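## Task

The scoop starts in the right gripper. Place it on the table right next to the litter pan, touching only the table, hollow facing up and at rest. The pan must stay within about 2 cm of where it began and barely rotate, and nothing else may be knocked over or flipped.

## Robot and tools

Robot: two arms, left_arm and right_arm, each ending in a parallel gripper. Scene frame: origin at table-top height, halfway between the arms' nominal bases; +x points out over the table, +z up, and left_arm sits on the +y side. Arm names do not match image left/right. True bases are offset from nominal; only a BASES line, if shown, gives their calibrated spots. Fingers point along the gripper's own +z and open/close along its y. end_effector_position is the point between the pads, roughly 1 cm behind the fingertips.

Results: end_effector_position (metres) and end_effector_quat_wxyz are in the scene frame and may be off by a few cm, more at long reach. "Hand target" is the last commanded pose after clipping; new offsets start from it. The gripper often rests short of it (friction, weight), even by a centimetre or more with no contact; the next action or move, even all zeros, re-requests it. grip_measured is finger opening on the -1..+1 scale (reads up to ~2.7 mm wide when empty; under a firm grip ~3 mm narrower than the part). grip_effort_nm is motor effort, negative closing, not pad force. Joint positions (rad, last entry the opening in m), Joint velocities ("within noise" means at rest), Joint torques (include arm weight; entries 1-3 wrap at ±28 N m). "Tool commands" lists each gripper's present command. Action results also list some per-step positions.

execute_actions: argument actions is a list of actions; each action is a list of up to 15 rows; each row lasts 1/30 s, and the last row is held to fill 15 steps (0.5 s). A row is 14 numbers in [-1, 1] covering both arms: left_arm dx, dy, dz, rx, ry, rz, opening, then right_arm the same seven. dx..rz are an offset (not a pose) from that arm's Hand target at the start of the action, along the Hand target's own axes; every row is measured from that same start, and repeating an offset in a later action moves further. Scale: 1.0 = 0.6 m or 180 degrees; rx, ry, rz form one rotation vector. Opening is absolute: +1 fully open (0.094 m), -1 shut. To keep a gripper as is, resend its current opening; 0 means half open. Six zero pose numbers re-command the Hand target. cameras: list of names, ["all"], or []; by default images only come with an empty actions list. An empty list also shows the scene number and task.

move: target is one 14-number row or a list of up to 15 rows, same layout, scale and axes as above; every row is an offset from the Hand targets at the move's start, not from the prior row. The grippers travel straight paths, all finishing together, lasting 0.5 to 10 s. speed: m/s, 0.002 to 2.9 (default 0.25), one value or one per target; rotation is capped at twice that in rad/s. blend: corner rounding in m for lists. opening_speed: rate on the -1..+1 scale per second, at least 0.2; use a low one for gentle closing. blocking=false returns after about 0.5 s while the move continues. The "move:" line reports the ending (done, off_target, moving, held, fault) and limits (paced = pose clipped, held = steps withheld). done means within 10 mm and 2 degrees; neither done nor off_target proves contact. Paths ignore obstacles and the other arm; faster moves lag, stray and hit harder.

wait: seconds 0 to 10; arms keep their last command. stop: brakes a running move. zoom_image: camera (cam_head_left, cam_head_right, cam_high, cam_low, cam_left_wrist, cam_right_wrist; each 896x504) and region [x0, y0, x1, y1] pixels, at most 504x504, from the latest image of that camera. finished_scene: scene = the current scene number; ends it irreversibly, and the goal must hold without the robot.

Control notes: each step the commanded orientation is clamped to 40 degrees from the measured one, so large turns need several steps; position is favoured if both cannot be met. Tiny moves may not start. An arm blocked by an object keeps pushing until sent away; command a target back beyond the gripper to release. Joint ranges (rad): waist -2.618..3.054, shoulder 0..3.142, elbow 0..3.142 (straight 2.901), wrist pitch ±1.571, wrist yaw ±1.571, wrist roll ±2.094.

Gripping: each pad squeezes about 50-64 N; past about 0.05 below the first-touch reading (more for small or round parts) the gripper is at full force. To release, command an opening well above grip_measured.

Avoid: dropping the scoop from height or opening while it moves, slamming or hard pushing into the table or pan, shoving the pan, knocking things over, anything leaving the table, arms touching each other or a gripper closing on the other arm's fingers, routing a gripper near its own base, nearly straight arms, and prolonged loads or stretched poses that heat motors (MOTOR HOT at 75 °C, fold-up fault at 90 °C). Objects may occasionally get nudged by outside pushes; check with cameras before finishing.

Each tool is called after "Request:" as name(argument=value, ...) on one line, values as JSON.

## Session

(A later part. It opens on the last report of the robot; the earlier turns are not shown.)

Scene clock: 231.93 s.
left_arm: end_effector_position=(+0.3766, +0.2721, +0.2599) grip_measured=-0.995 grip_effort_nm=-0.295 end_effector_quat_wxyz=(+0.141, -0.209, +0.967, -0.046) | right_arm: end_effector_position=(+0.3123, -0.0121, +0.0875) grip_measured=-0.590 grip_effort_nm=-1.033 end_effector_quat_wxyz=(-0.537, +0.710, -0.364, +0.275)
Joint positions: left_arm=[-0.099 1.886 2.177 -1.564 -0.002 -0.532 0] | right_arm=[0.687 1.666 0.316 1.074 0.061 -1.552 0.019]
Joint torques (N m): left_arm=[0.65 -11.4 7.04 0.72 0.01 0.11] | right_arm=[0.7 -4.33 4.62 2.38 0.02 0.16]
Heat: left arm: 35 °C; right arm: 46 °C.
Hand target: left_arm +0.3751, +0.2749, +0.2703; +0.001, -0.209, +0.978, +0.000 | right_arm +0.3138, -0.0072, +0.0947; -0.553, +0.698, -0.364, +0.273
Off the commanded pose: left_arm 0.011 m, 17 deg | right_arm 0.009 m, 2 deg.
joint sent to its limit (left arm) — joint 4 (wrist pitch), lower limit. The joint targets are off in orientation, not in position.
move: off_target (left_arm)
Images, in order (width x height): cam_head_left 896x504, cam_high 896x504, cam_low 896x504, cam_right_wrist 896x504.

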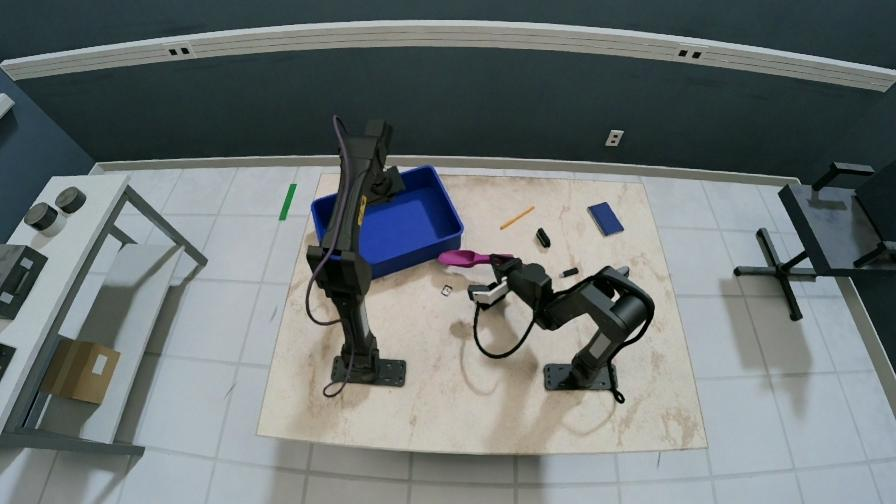

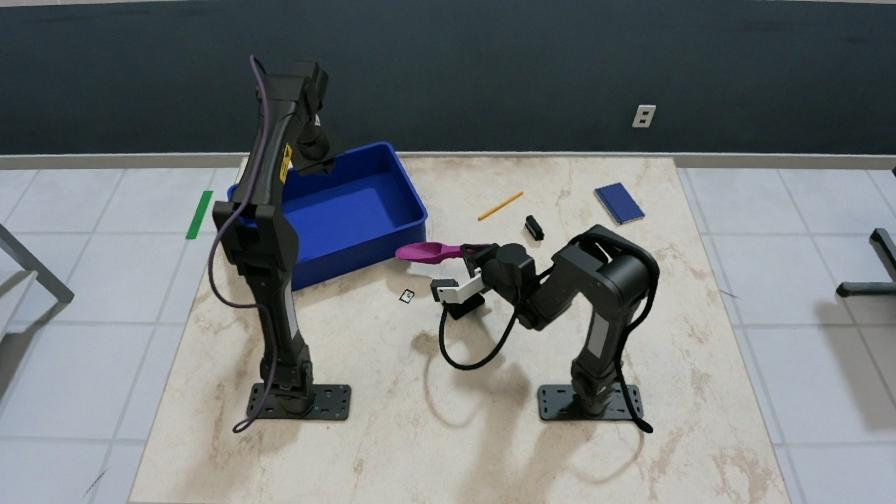

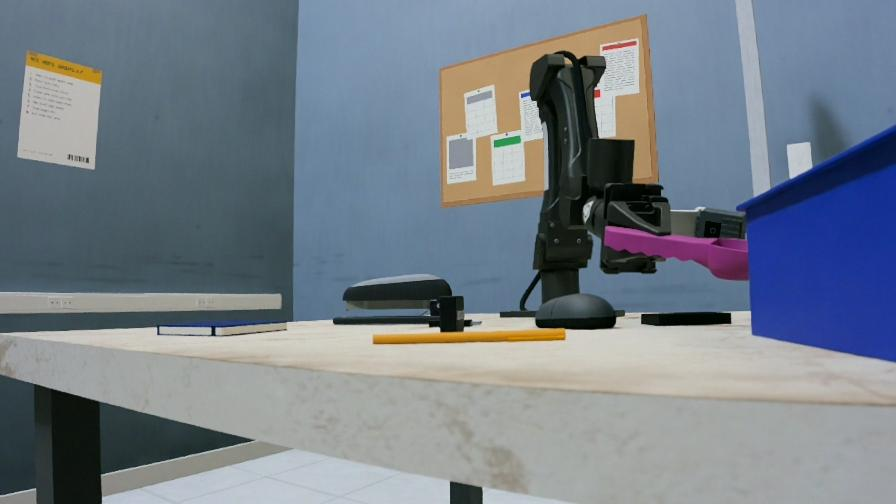

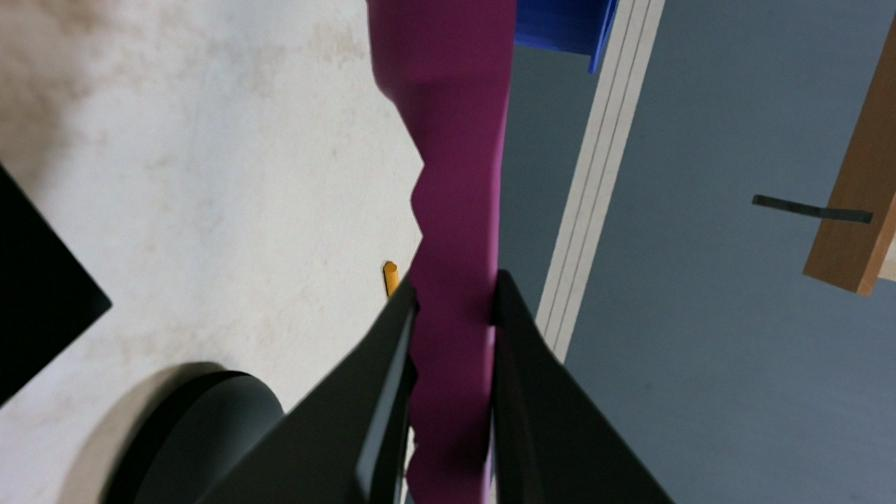

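Request:
move(target=[0,0,0,0,0,0,-1,0.013,0.069,0.034,0,0,0,-0.98], speed=0.06, cameras=["cam_head_left","cam_high","cam_low","cam_right_wrist"])

Request:
zoom_image(camera="cam_low", region=[500, 200, 800, 360])

Request:
zoom_image(camera="cam_high", region=[300, 110, 560, 310])

Scene clock: 243.33 s.
left_arm: end_effector_position=(+0.3765, +0.2722, +0.2599) grip_measured=-0.995 grip_effort_nm=-0.295 end_effector_quat_wxyz=(+0.141, -0.209, +0.967, -0.046) | right_arm: end_effector_position=(+0.3207, -0.0098, +0.0430) grip_measured=-0.590 grip_effort_nm=-1.038 end_effector_quat_wxyz=(-0.537, +0.710, -0.366, +0.272)
Joint positions: left_arm=[-0.099 1.886 2.177 -1.564 -0.002 -0.532 0] | right_arm=[0.67 1.982 0.33 1.373 0.042 -1.552 0.019]
Joint torques (N m): left_arm=[0.68 -11.45 6.94 0.7 -0.01 0.11] | right_arm=[-0.75 -4.89 3.69 2.42 -0.11 0.09]
Heat: left arm: 35 °C; right arm: 47 °C.
Hand target: left_arm +0.3751, +0.2749, +0.2703; +0.000, -0.209, +0.978, +0.000 | right_arm +0.3258, -0.0069, +0.0494; -0.553, +0.698, -0.364, +0.273
Off the commanded pose: left_arm 0.011 m, 17 deg | right_arm 0.009 m, 2 deg.
joint sent to its limit (left arm) — joint 4 (wrist pitch), lower limit. The joint targets are off in orientation, not in position.
move: off_target (left_arm)
Images, in order (width x height): cam_head_left 896x504, cam_high 896x504, cam_low 896x504, cam_right_wrist 896x504.

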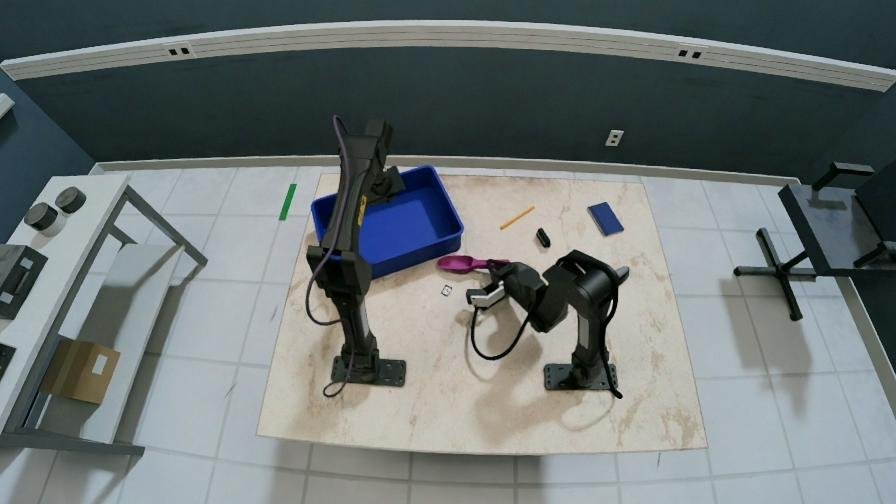

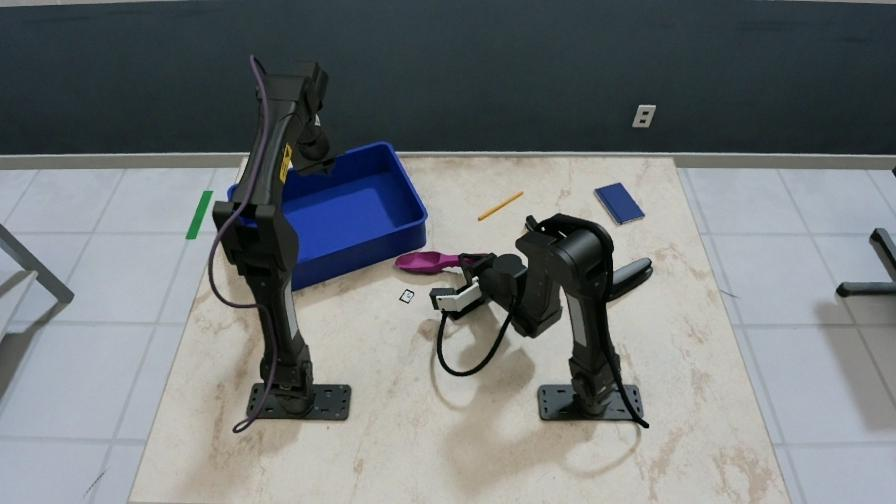

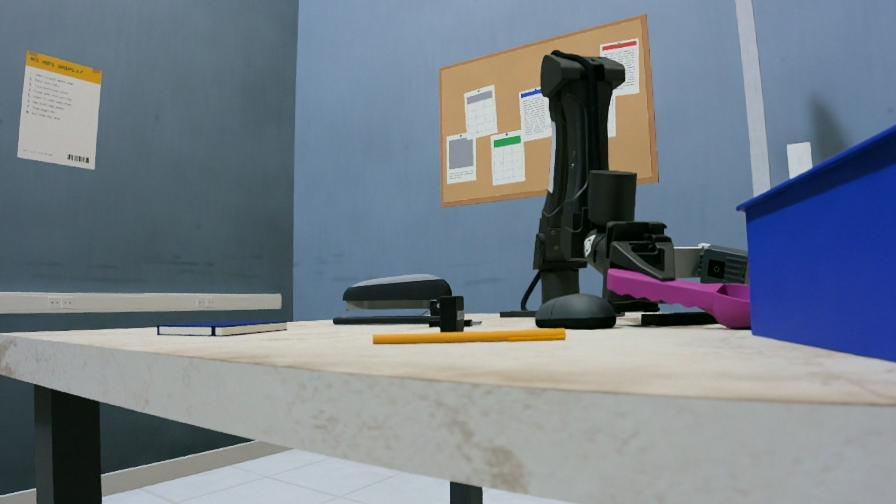

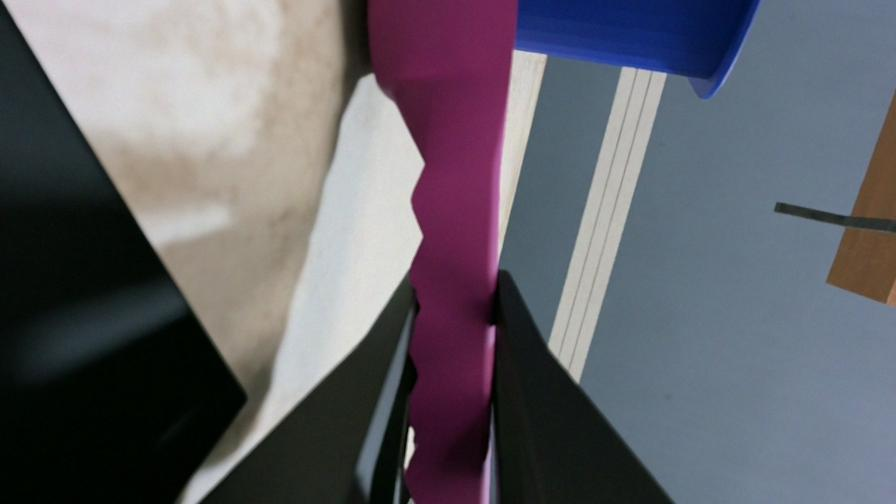

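Scaled by 1.680.

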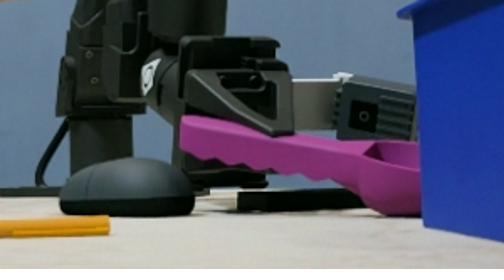

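Scaled by 1.938.

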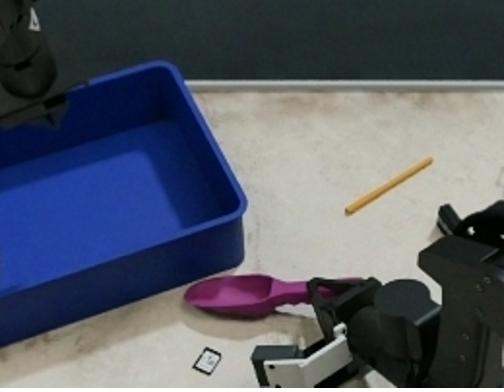

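Request:
move(target=[0,0,0,0,0,0,-1,0,0.029,0.007,0,0,0.03,-0.98], speed=0.04, cameras=["cam_high","cam_low","cam_right_wrist"])

Request:
zoom_image(camera="cam_low", region=[560, 240, 800, 360])

Request:
zoom_image(camera="cam_high", region=[370, 210, 530, 330])

Scene clock: 254.57 s.
left_arm: end_effector_position=(+0.3765, +0.2722, +0.2599) grip_measured=-0.995 grip_effort_nm=-0.295 end_effector_quat_wxyz=(+0.141, -0.209, +0.967, -0.046) | right_arm: end_effector_position=(+0.3297, -0.0039, +0.0393) grip_measured=-0.590 grip_effort_nm=-1.038 end_effector_quat_wxyz=(-0.557, +0.684, -0.404, +0.243)
Joint positions: left_arm=[-0.099 1.886 2.177 -1.564 -0.002 -0.532 0] | right_arm=[0.666 2.039 0.372 1.402 0.038 -1.439 0.019]
Joint torques (N m): left_arm=[0.69 -11.41 6.98 0.71 0 0.11] | right_arm=[-0.18 -0.94 0.87 3.15 -0.04 -0.09]
Heat: left arm: 35 °C; right arm: 48 °C.
Hand target: left_arm +0.3751, +0.2749, +0.2703; +0.001, -0.209, +0.978, +0.000 | right_arm +0.3256, -0.0067, +0.0315; -0.565, +0.680, -0.397, +0.247
Off the commanded pose: left_arm 0.011 m, 17 deg | right_arm 0.009 m, 1 deg.
joint sent to its limit (left arm) — joint 4 (wrist pitch), lower limit. The joint targets are off in orientation, not in position.
move: off_target (left_arm)
Images, in order (width x height): cam_high 896x504, cam_low 896x504, cam_right_wrist 896x504.

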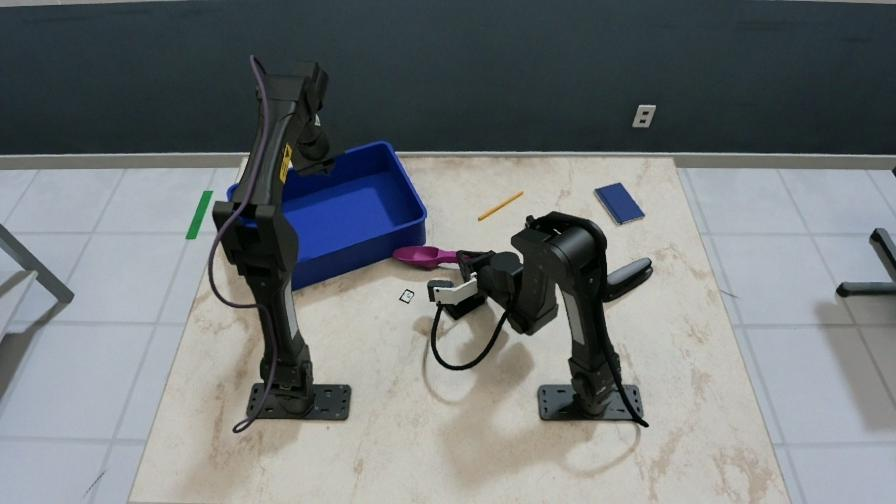

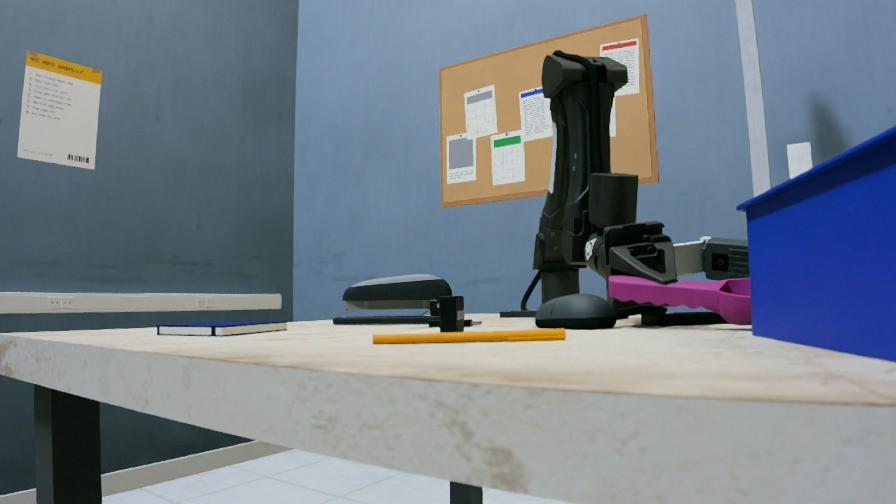

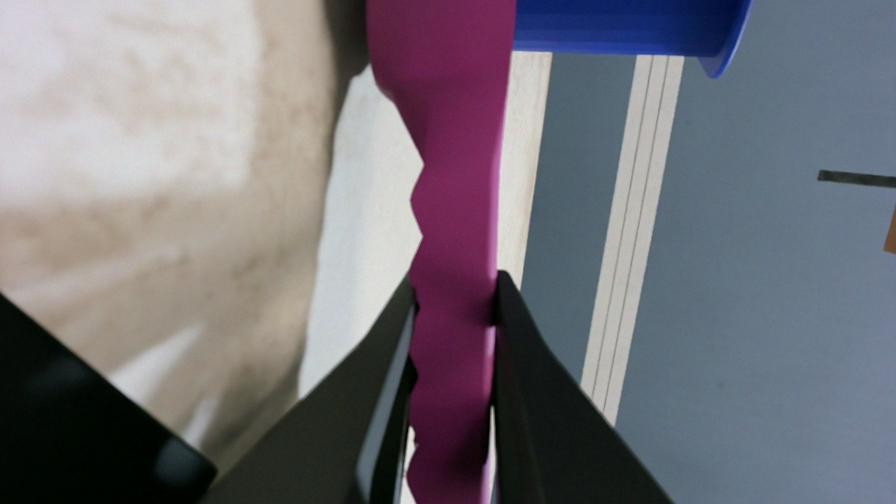

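Scaled by 2.100.

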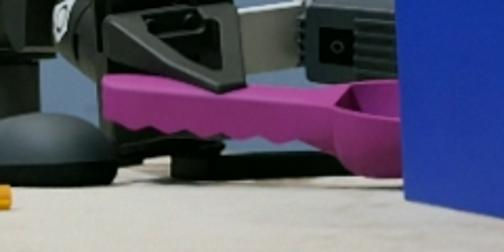

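Scaled by 3.150.

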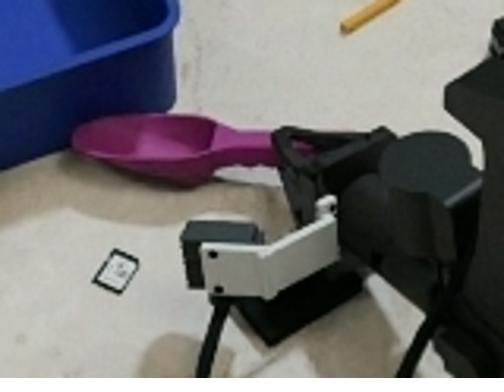

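Request:
move(target=[[0,0,0,0,0,0,-1,-0.015,-0.03,-0.025,-0.056,0,-0.01,-0.98],[0,0,0,0,0,0,-1,-0.011,0.005,-0.016,-0.056,0,-0.01,-0.98]], speed=0.05, cameras=["cam_high","cam_low","cam_head_left"])

Request:
zoom_image(camera="cam_low", region=[560, 240, 800, 360])

Request:
zoom_image(camera="cam_high", region=[370, 210, 530, 330])

Scene clock: 268.90 s.
left_arm: end_effector_position=(+0.3764, +0.2722, +0.2598) grip_measured=-0.995 grip_effort_nm=-0.300 end_effector_quat_wxyz=(+0.141, -0.209, +0.967, -0.046) | right_arm: end_effector_position=(+0.3170, -0.0102, +0.0424) grip_measured=-0.590 grip_effort_nm=-1.038 end_effector_quat_wxyz=(-0.510, +0.723, -0.406, +0.231)
Joint positions: left_arm=[-0.099 1.886 2.177 -1.565 -0.002 -0.532 0] | right_arm=[0.672 1.833 0.354 1.097 0.035 -1.471 0.019]
Joint torques (N m): left_arm=[0.69 -11.4 6.97 0.73 -0.01 0.11] | right_arm=[0.83 -4.25 4.01 1.71 -0.07 0.01]
Heat: left arm: 35 °C; right arm: 49 °C.
Hand target: left_arm +0.3750, +0.2749, +0.2703; +0.000, -0.209, +0.978, +0.000 | right_arm +0.3135, -0.0070, +0.0316; -0.500, +0.733, -0.406, +0.220
Off the commanded pose: left_arm 0.011 m, 17 deg | right_arm 0.012 m, 2 deg.
joint sent to its limit (left arm) — joint 4 (wrist pitch), lower limit. The joint targets are off in orientation, not in position.
move: off_target (left_arm, right_arm)
Images, in order (width x height): cam_head_left 896x504, cam_high 896x504, cam_low 896x504.

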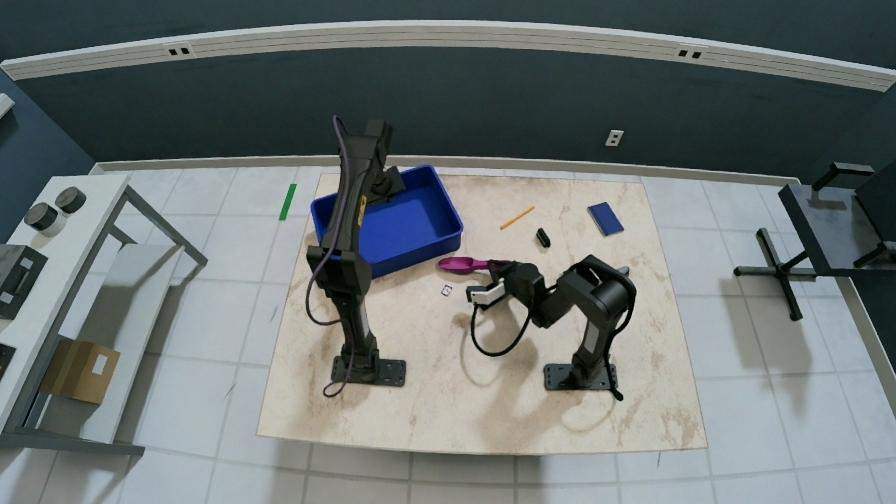

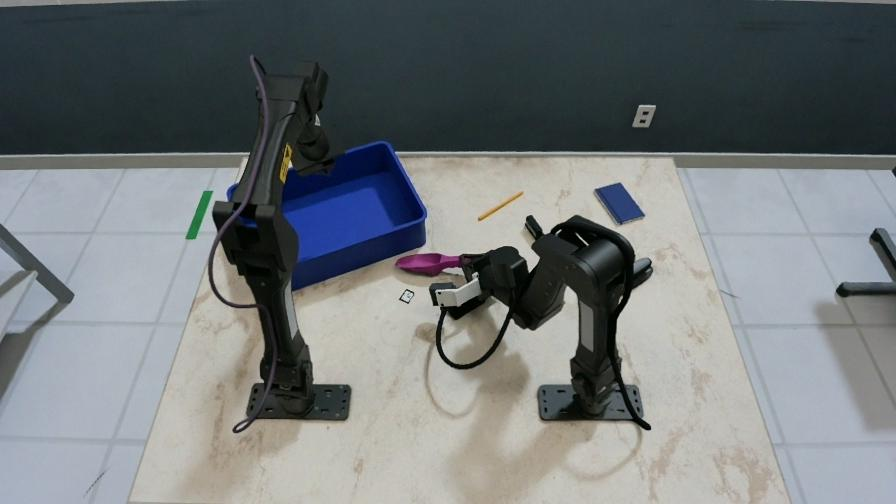

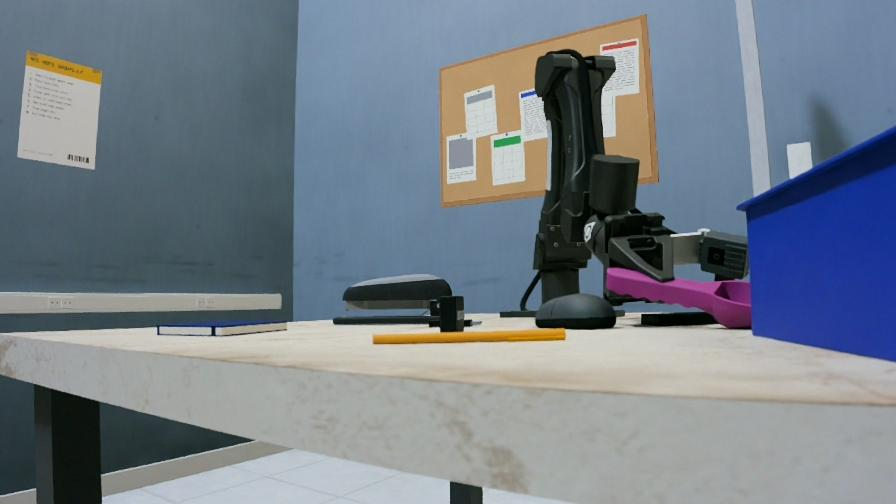

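Scaled by 2.100.

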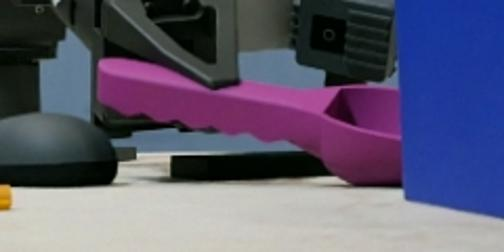

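Scaled by 3.150.

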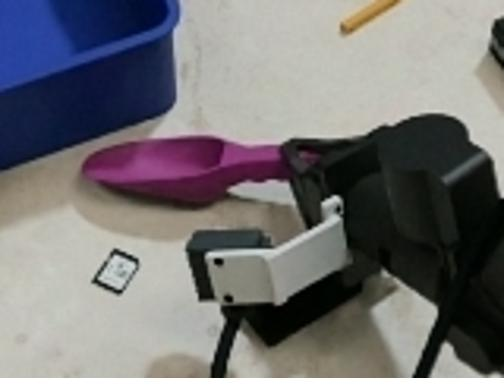

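Request:
move(target=[0,0,0,0,0,0,-1,0.001,0.014,0.006,0,0,0.044,-0.98], speed=0.04, cameras=["cam_high","cam_low","cam_right_wrist"])

Request:
zoom_image(camera="cam_low", region=[560, 240, 800, 360])

Request:
zoom_image(camera="cam_high", region=[370, 210, 530, 330])

Scene clock: 281.53 s.
left_arm: end_effector_position=(+0.3764, +0.2722, +0.2598) grip_measured=-0.995 grip_effort_nm=-0.305 end_effector_quat_wxyz=(+0.141, -0.209, +0.967, -0.046) | right_arm: end_effector_position=(+0.3181, -0.0092, +0.0357) grip_measured=-0.590 grip_effort_nm=-1.023 end_effector_quat_wxyz=(-0.527, +0.693, -0.449, +0.199)
Joint positions: left_arm=[-0.099 1.886 2.177 -1.565 -0.002 -0.532 0] | right_arm=[0.672 1.89 0.354 1.162 0.035 -1.343 0.019]
Joint torques (N m): left_arm=[0.68 -11.41 6.95 0.72 0.02 0.12] | right_arm=[0.88 -4.37 3.51 1.67 -0.07 0.11]
Heat: left arm: 34 °C; right arm: 47 °C.
Hand target: left_arm +0.3751, +0.2749, +0.2703; +0.000, -0.210, +0.978, +0.000 | right_arm +0.3133, -0.0069, +0.0224; -0.513, +0.703, -0.456, +0.185
Off the commanded pose: left_arm 0.011 m, 17 deg | right_arm 0.014 m, 3 deg.
joint sent to its limit (left arm) — joint 4 (wrist pitch), lower limit. The joint targets are off in orientation, not in position.
move: off_target (left_arm, right_arm)
Images, in order (width x height): cam_high 896x504, cam_low 896x504, cam_right_wrist 896x504.

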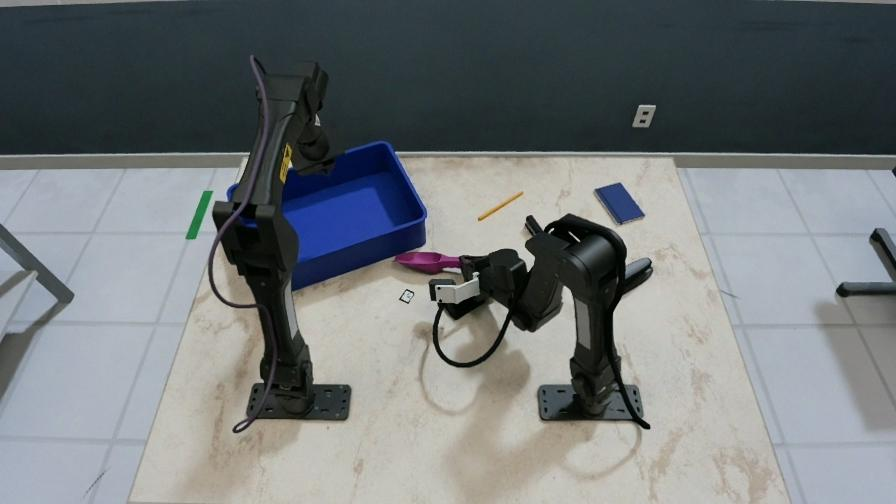

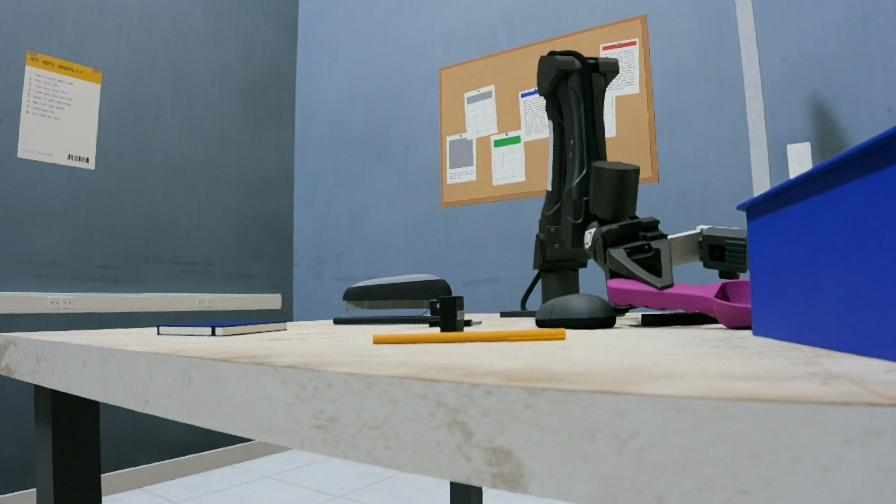

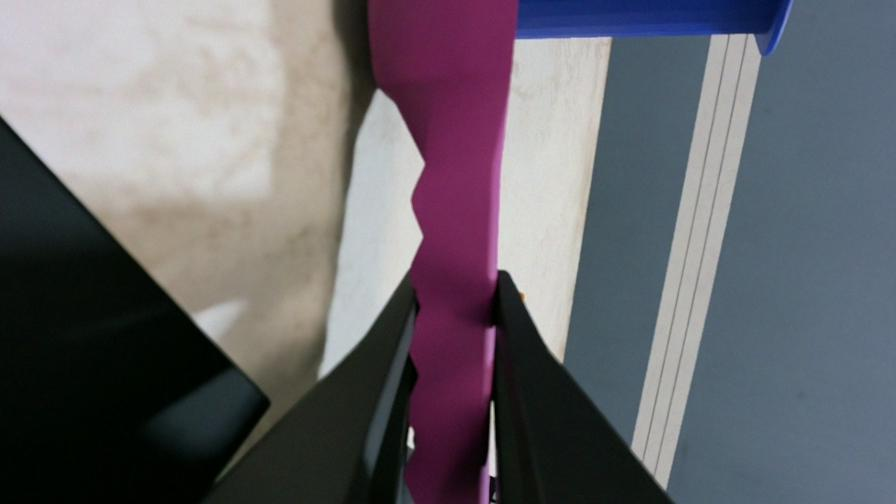

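Scaled by 2.100.

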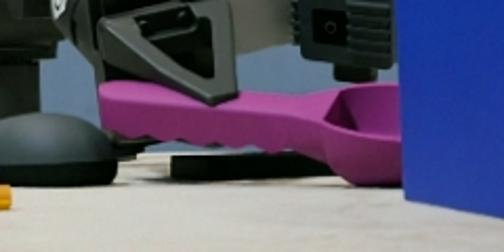

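Scaled by 3.150.

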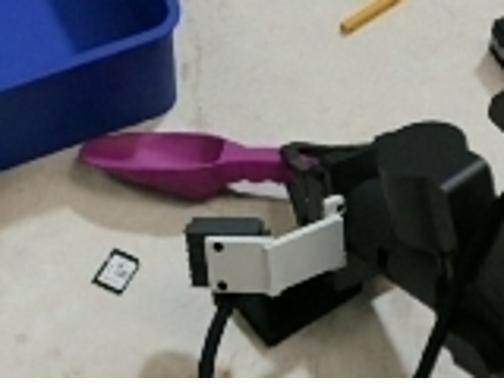

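Request:
move(target=[0,0,0,0,0,0,-1,0.001,0.011,0.006,0,0,0,-0.98], speed=0.03)

Request:
move(target=[0,0,0,0,0,0,-1,0,0,0,0,0,0,-0.35], opening_speed=0.2, cameras=["cam_high","cam_low","cam_right_wrist"])

Request:
zoom_image(camera="cam_low", region=[560, 240, 800, 360])

Request:
zoom_image(camera="cam_high", region=[370, 210, 530, 330])

Scene clock: 287.60 s.
left_arm: end_effector_position=(+0.3764, +0.2722, +0.2598) grip_measured=-0.995 grip_effort_nm=-0.295 end_effector_quat_wxyz=(+0.141, -0.209, +0.967, -0.046) | right_arm: end_effector_position=(+0.3190, -0.0070, +0.0338) grip_measured=-0.590 grip_effort_nm=-1.038 end_effector_quat_wxyz=(-0.536, +0.688, -0.447, +0.200)
Joint positions: left_arm=[-0.099 1.886 2.177 -1.565 -0.002 -0.532 0] | right_arm=[0.675 1.935 0.354 1.228 0.035 -1.338 0.019]
Joint torques (N m): left_arm=[0.72 -11.41 6.94 0.71 0 0.11] | right_arm=[0.9 -4.26 3.29 1.48 -0.03 0.06]
Heat: left arm: 34 °C; right arm: 46 °C.
Hand target: left_arm +0.3751, +0.2749, +0.2703; +0.000, -0.210, +0.978, +0.000 | right_arm +0.3133, -0.0058, +0.0150; -0.514, +0.703, -0.456, +0.185
Off the commanded pose: left_arm 0.011 m, 17 deg | right_arm 0.020 m, 4 deg.
joint sent to its limit (left arm) — joint 4 (wrist pitch), lower limit. The joint targets are off in orientation, not in position.
move: off_target (left_arm, right_arm)

Scene clock: 290.97 s.
left_arm: end_effector_position=(+0.3764, +0.2722, +0.2598) grip_measured=-0.995 grip_effort_nm=-0.295 end_effector_quat_wxyz=(+0.141, -0.209, +0.967, -0.046) | right_arm: end_effector_position=(+0.3180, -0.0082, +0.0289) grip_measured=-0.352 grip_effort_nm=0.100 end_effector_quat_wxyz=(-0.529, +0.691, -0.450, +0.198)
Joint positions: left_arm=[-0.099 1.886 2.177 -1.565 -0.002 -0.532 0] | right_arm=[0.675 1.941 0.354 1.217 0.037 -1.338 0.03]
Joint torques (N m): left_arm=[0.69 -11.4 6.95 0.71 0.02 0.11] | right_arm=[0.88 -4.57 3.38 1.59 -0.05 0.08]
Heat: left arm: 34 °C; right arm: 45 °C.
Hand target: left_arm +0.3751, +0.2749, +0.2703; +0.000, -0.210, +0.978, +0.000 | right_arm +0.3132, -0.0058, +0.0150; -0.514, +0.703, -0.456, +0.185
Off the commanded pose: left_arm 0.011 m, 17 deg | right_arm 0.015 m, 3 deg.
joint sent to its limit (left arm) — joint 4 (wrist pitch), lower limit. The joint targets are off in orientation, not in position.
move: off_target (left_arm, right_arm)
Images, in order (width x height): cam_high 896x504, cam_low 896x504, cam_right_wrist 896x504.

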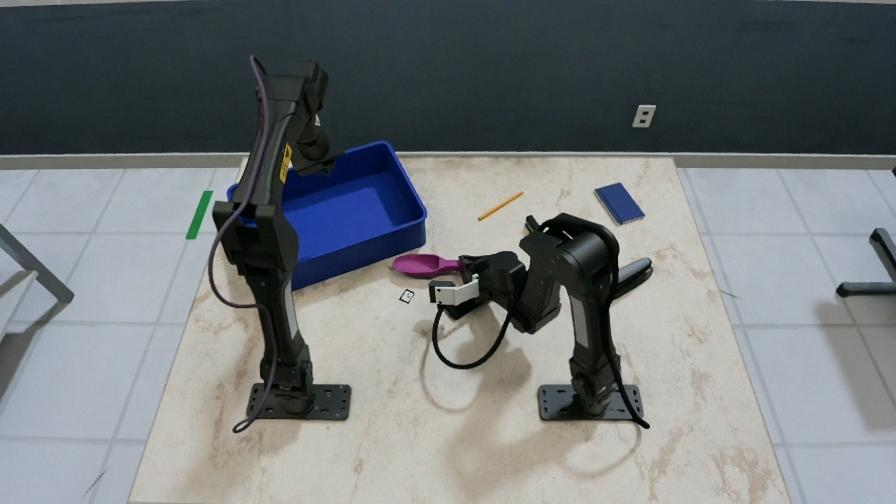

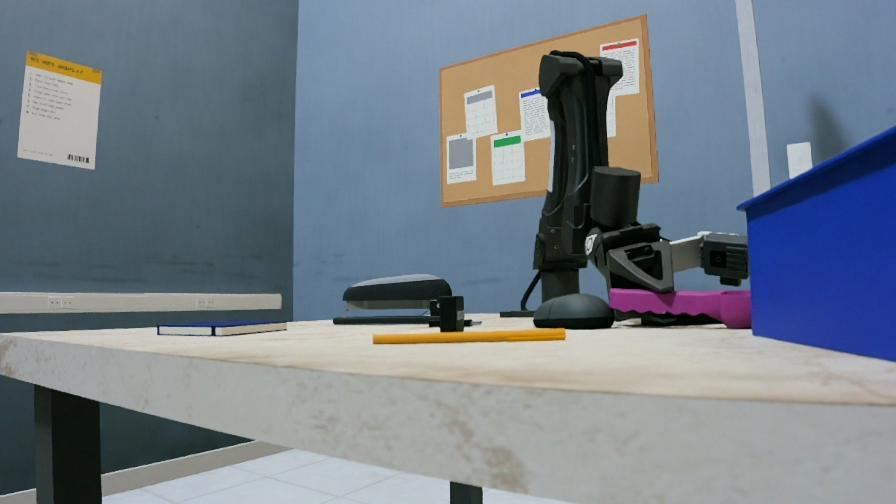

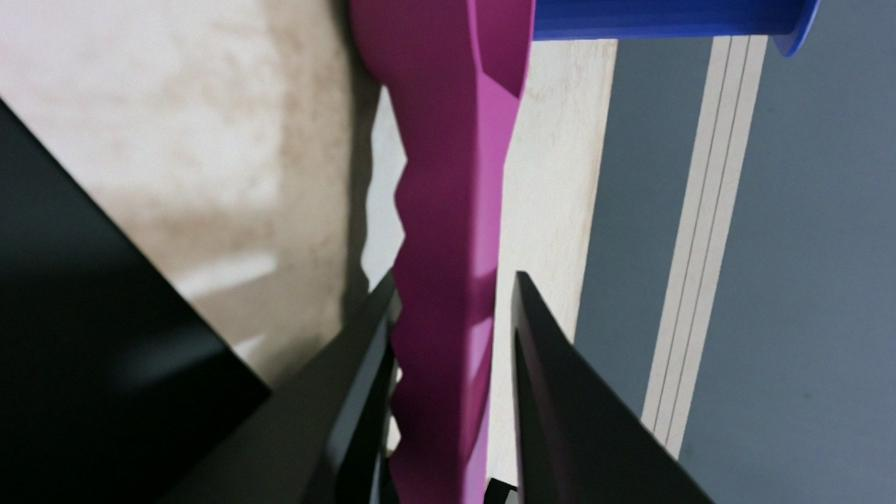

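Scaled by 2.100.

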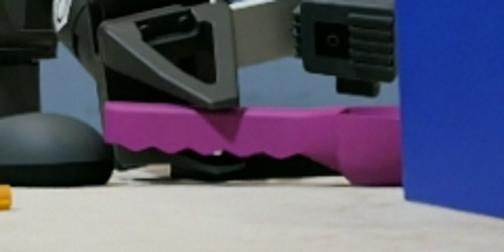

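Scaled by 3.150.

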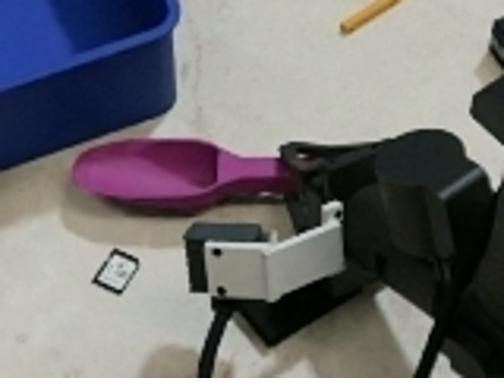

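Request:
move(target=[0,0,0,0,0,0,-1,0,0,0,0,0,0,-0.22], opening_speed=0.2)

Request:
move(target=[0,0,0,0,0,0,-1,0,0,-0.06,0,0,0,-0.22], speed=0.04, cameras=["cam_high","cam_low","cam_right_wrist"])

Request:
zoom_image(camera="cam_low", region=[560, 240, 800, 360])

Request:
zoom_image(camera="cam_high", region=[370, 210, 530, 330])

Scene clock: 298.07 s.
left_arm: end_effector_position=(+0.3764, +0.2722, +0.2598) grip_measured=-0.995 grip_effort_nm=-0.300 end_effector_quat_wxyz=(+0.141, -0.209, +0.967, -0.046) | right_arm: end_effector_position=(+0.3180, -0.0082, +0.0289) grip_measured=-0.222 grip_effort_nm=0.115 end_effector_quat_wxyz=(-0.529, +0.691, -0.450, +0.198)
Joint positions: left_arm=[-0.099 1.886 2.177 -1.565 -0.002 -0.532 0] | right_arm=[0.675 1.941 0.354 1.217 0.037 -1.338 0.037]
Joint torques (N m): left_arm=[0.62 -11.4 7.04 0.69 0 0.1] | right_arm=[0.92 -4.67 3.41 1.58 -0.06 0.07]
Heat: left arm: 34 °C; right arm: 45 °C.
Hand target: left_arm +0.3751, +0.2749, +0.2703; +0.000, -0.210, +0.978, +0.000 | right_arm +0.3132, -0.0058, +0.0150; -0.514, +0.703, -0.456, +0.185
Off the commanded pose: left_arm 0.011 m, 17 deg | right_arm 0.015 m, 3 deg.
joint sent to its limit (left arm) — joint 4 (wrist pitch), lower limit. The joint targets are off in orientation, not in position.
move: off_target (left_arm, right_arm)

Scene clock: 299.40 s.
left_arm: end_effector_position=(+0.3764, +0.2722, +0.2598) grip_measured=-0.995 grip_effort_nm=-0.295 end_effector_quat_wxyz=(+0.141, -0.209, +0.967, -0.046) | right_arm: end_effector_position=(+0.2932, -0.0264, +0.0312) grip_measured=-0.222 grip_effort_nm=0.110 end_effector_quat_wxyz=(-0.519, +0.698, -0.453, +0.195)
Joint positions: left_arm=[-0.099 1.886 2.177 -1.565 -0.002 -0.532 0] | right_arm=[0.68 1.835 0.241 1.197 0.041 -1.338 0.037]
Joint torques (N m): left_arm=[0.64 -11.34 6.87 0.72 0.01 0.11] | right_arm=[0.94 -7.84 2.09 1.54 -0.03 0.1]
Heat: left arm: 34 °C; right arm: 45 °C.
Hand target: left_arm +0.3751, +0.2749, +0.2703; +0.000, -0.210, +0.978, +0.000 | right_arm +0.2870, -0.0257, +0.0296; -0.514, +0.703, -0.456, +0.185
Off the commanded pose: left_arm 0.011 m, 17 deg | right_arm 0.006 m, 1 deg.
joint sent to its limit (left arm) — joint 4 (wrist pitch), lower limit. The joint targets are off in orientation, not in position.
move: off_target (left_arm)
Images, in order (width x height): cam_high 896x504, cam_low 896x504, cam_right_wrist 896x504.

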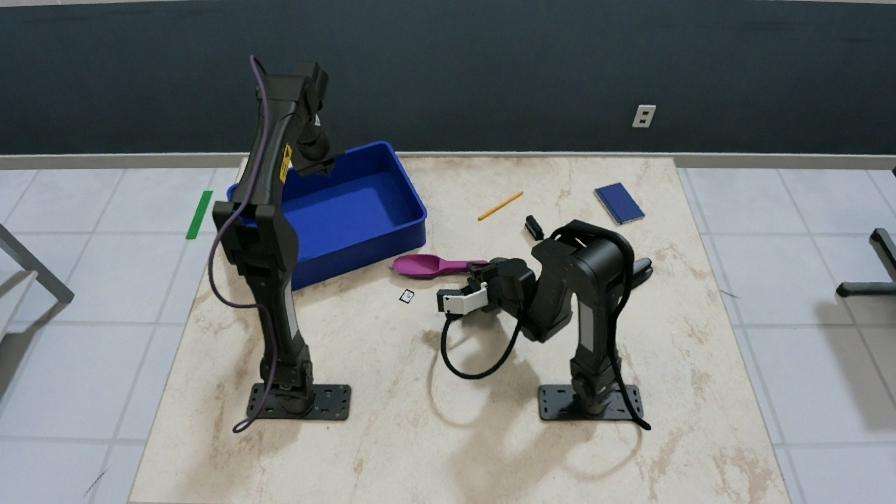

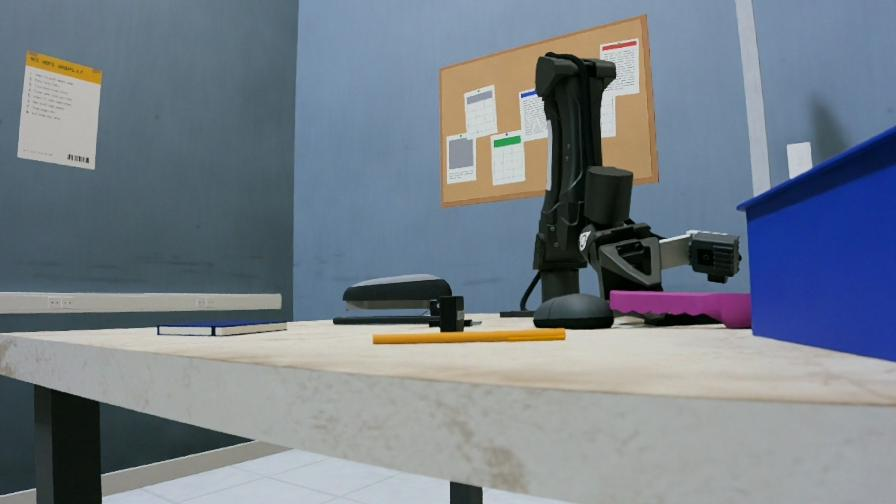

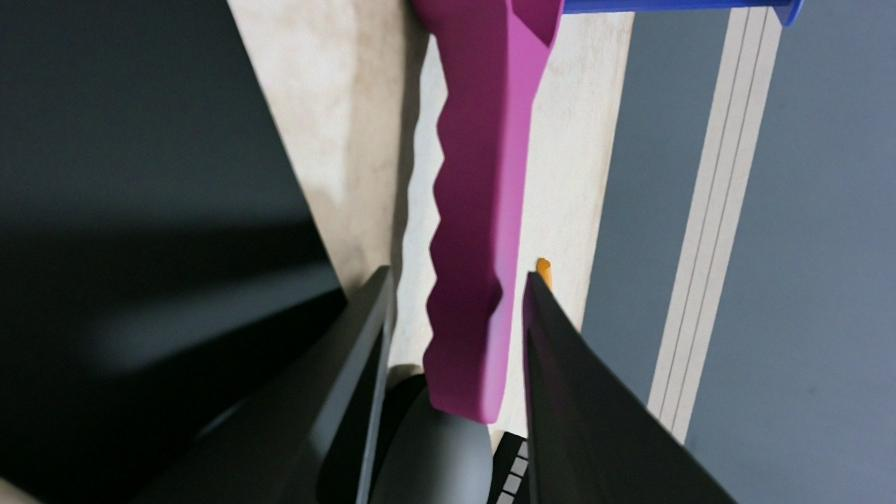

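Scaled by 2.100.

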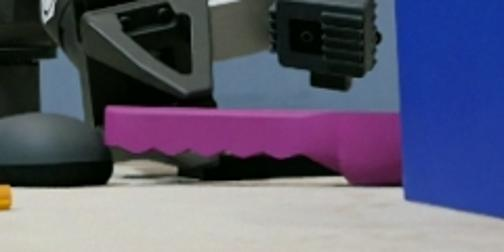

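Scaled by 3.150.

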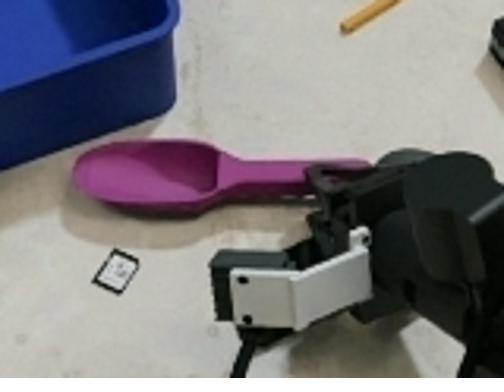

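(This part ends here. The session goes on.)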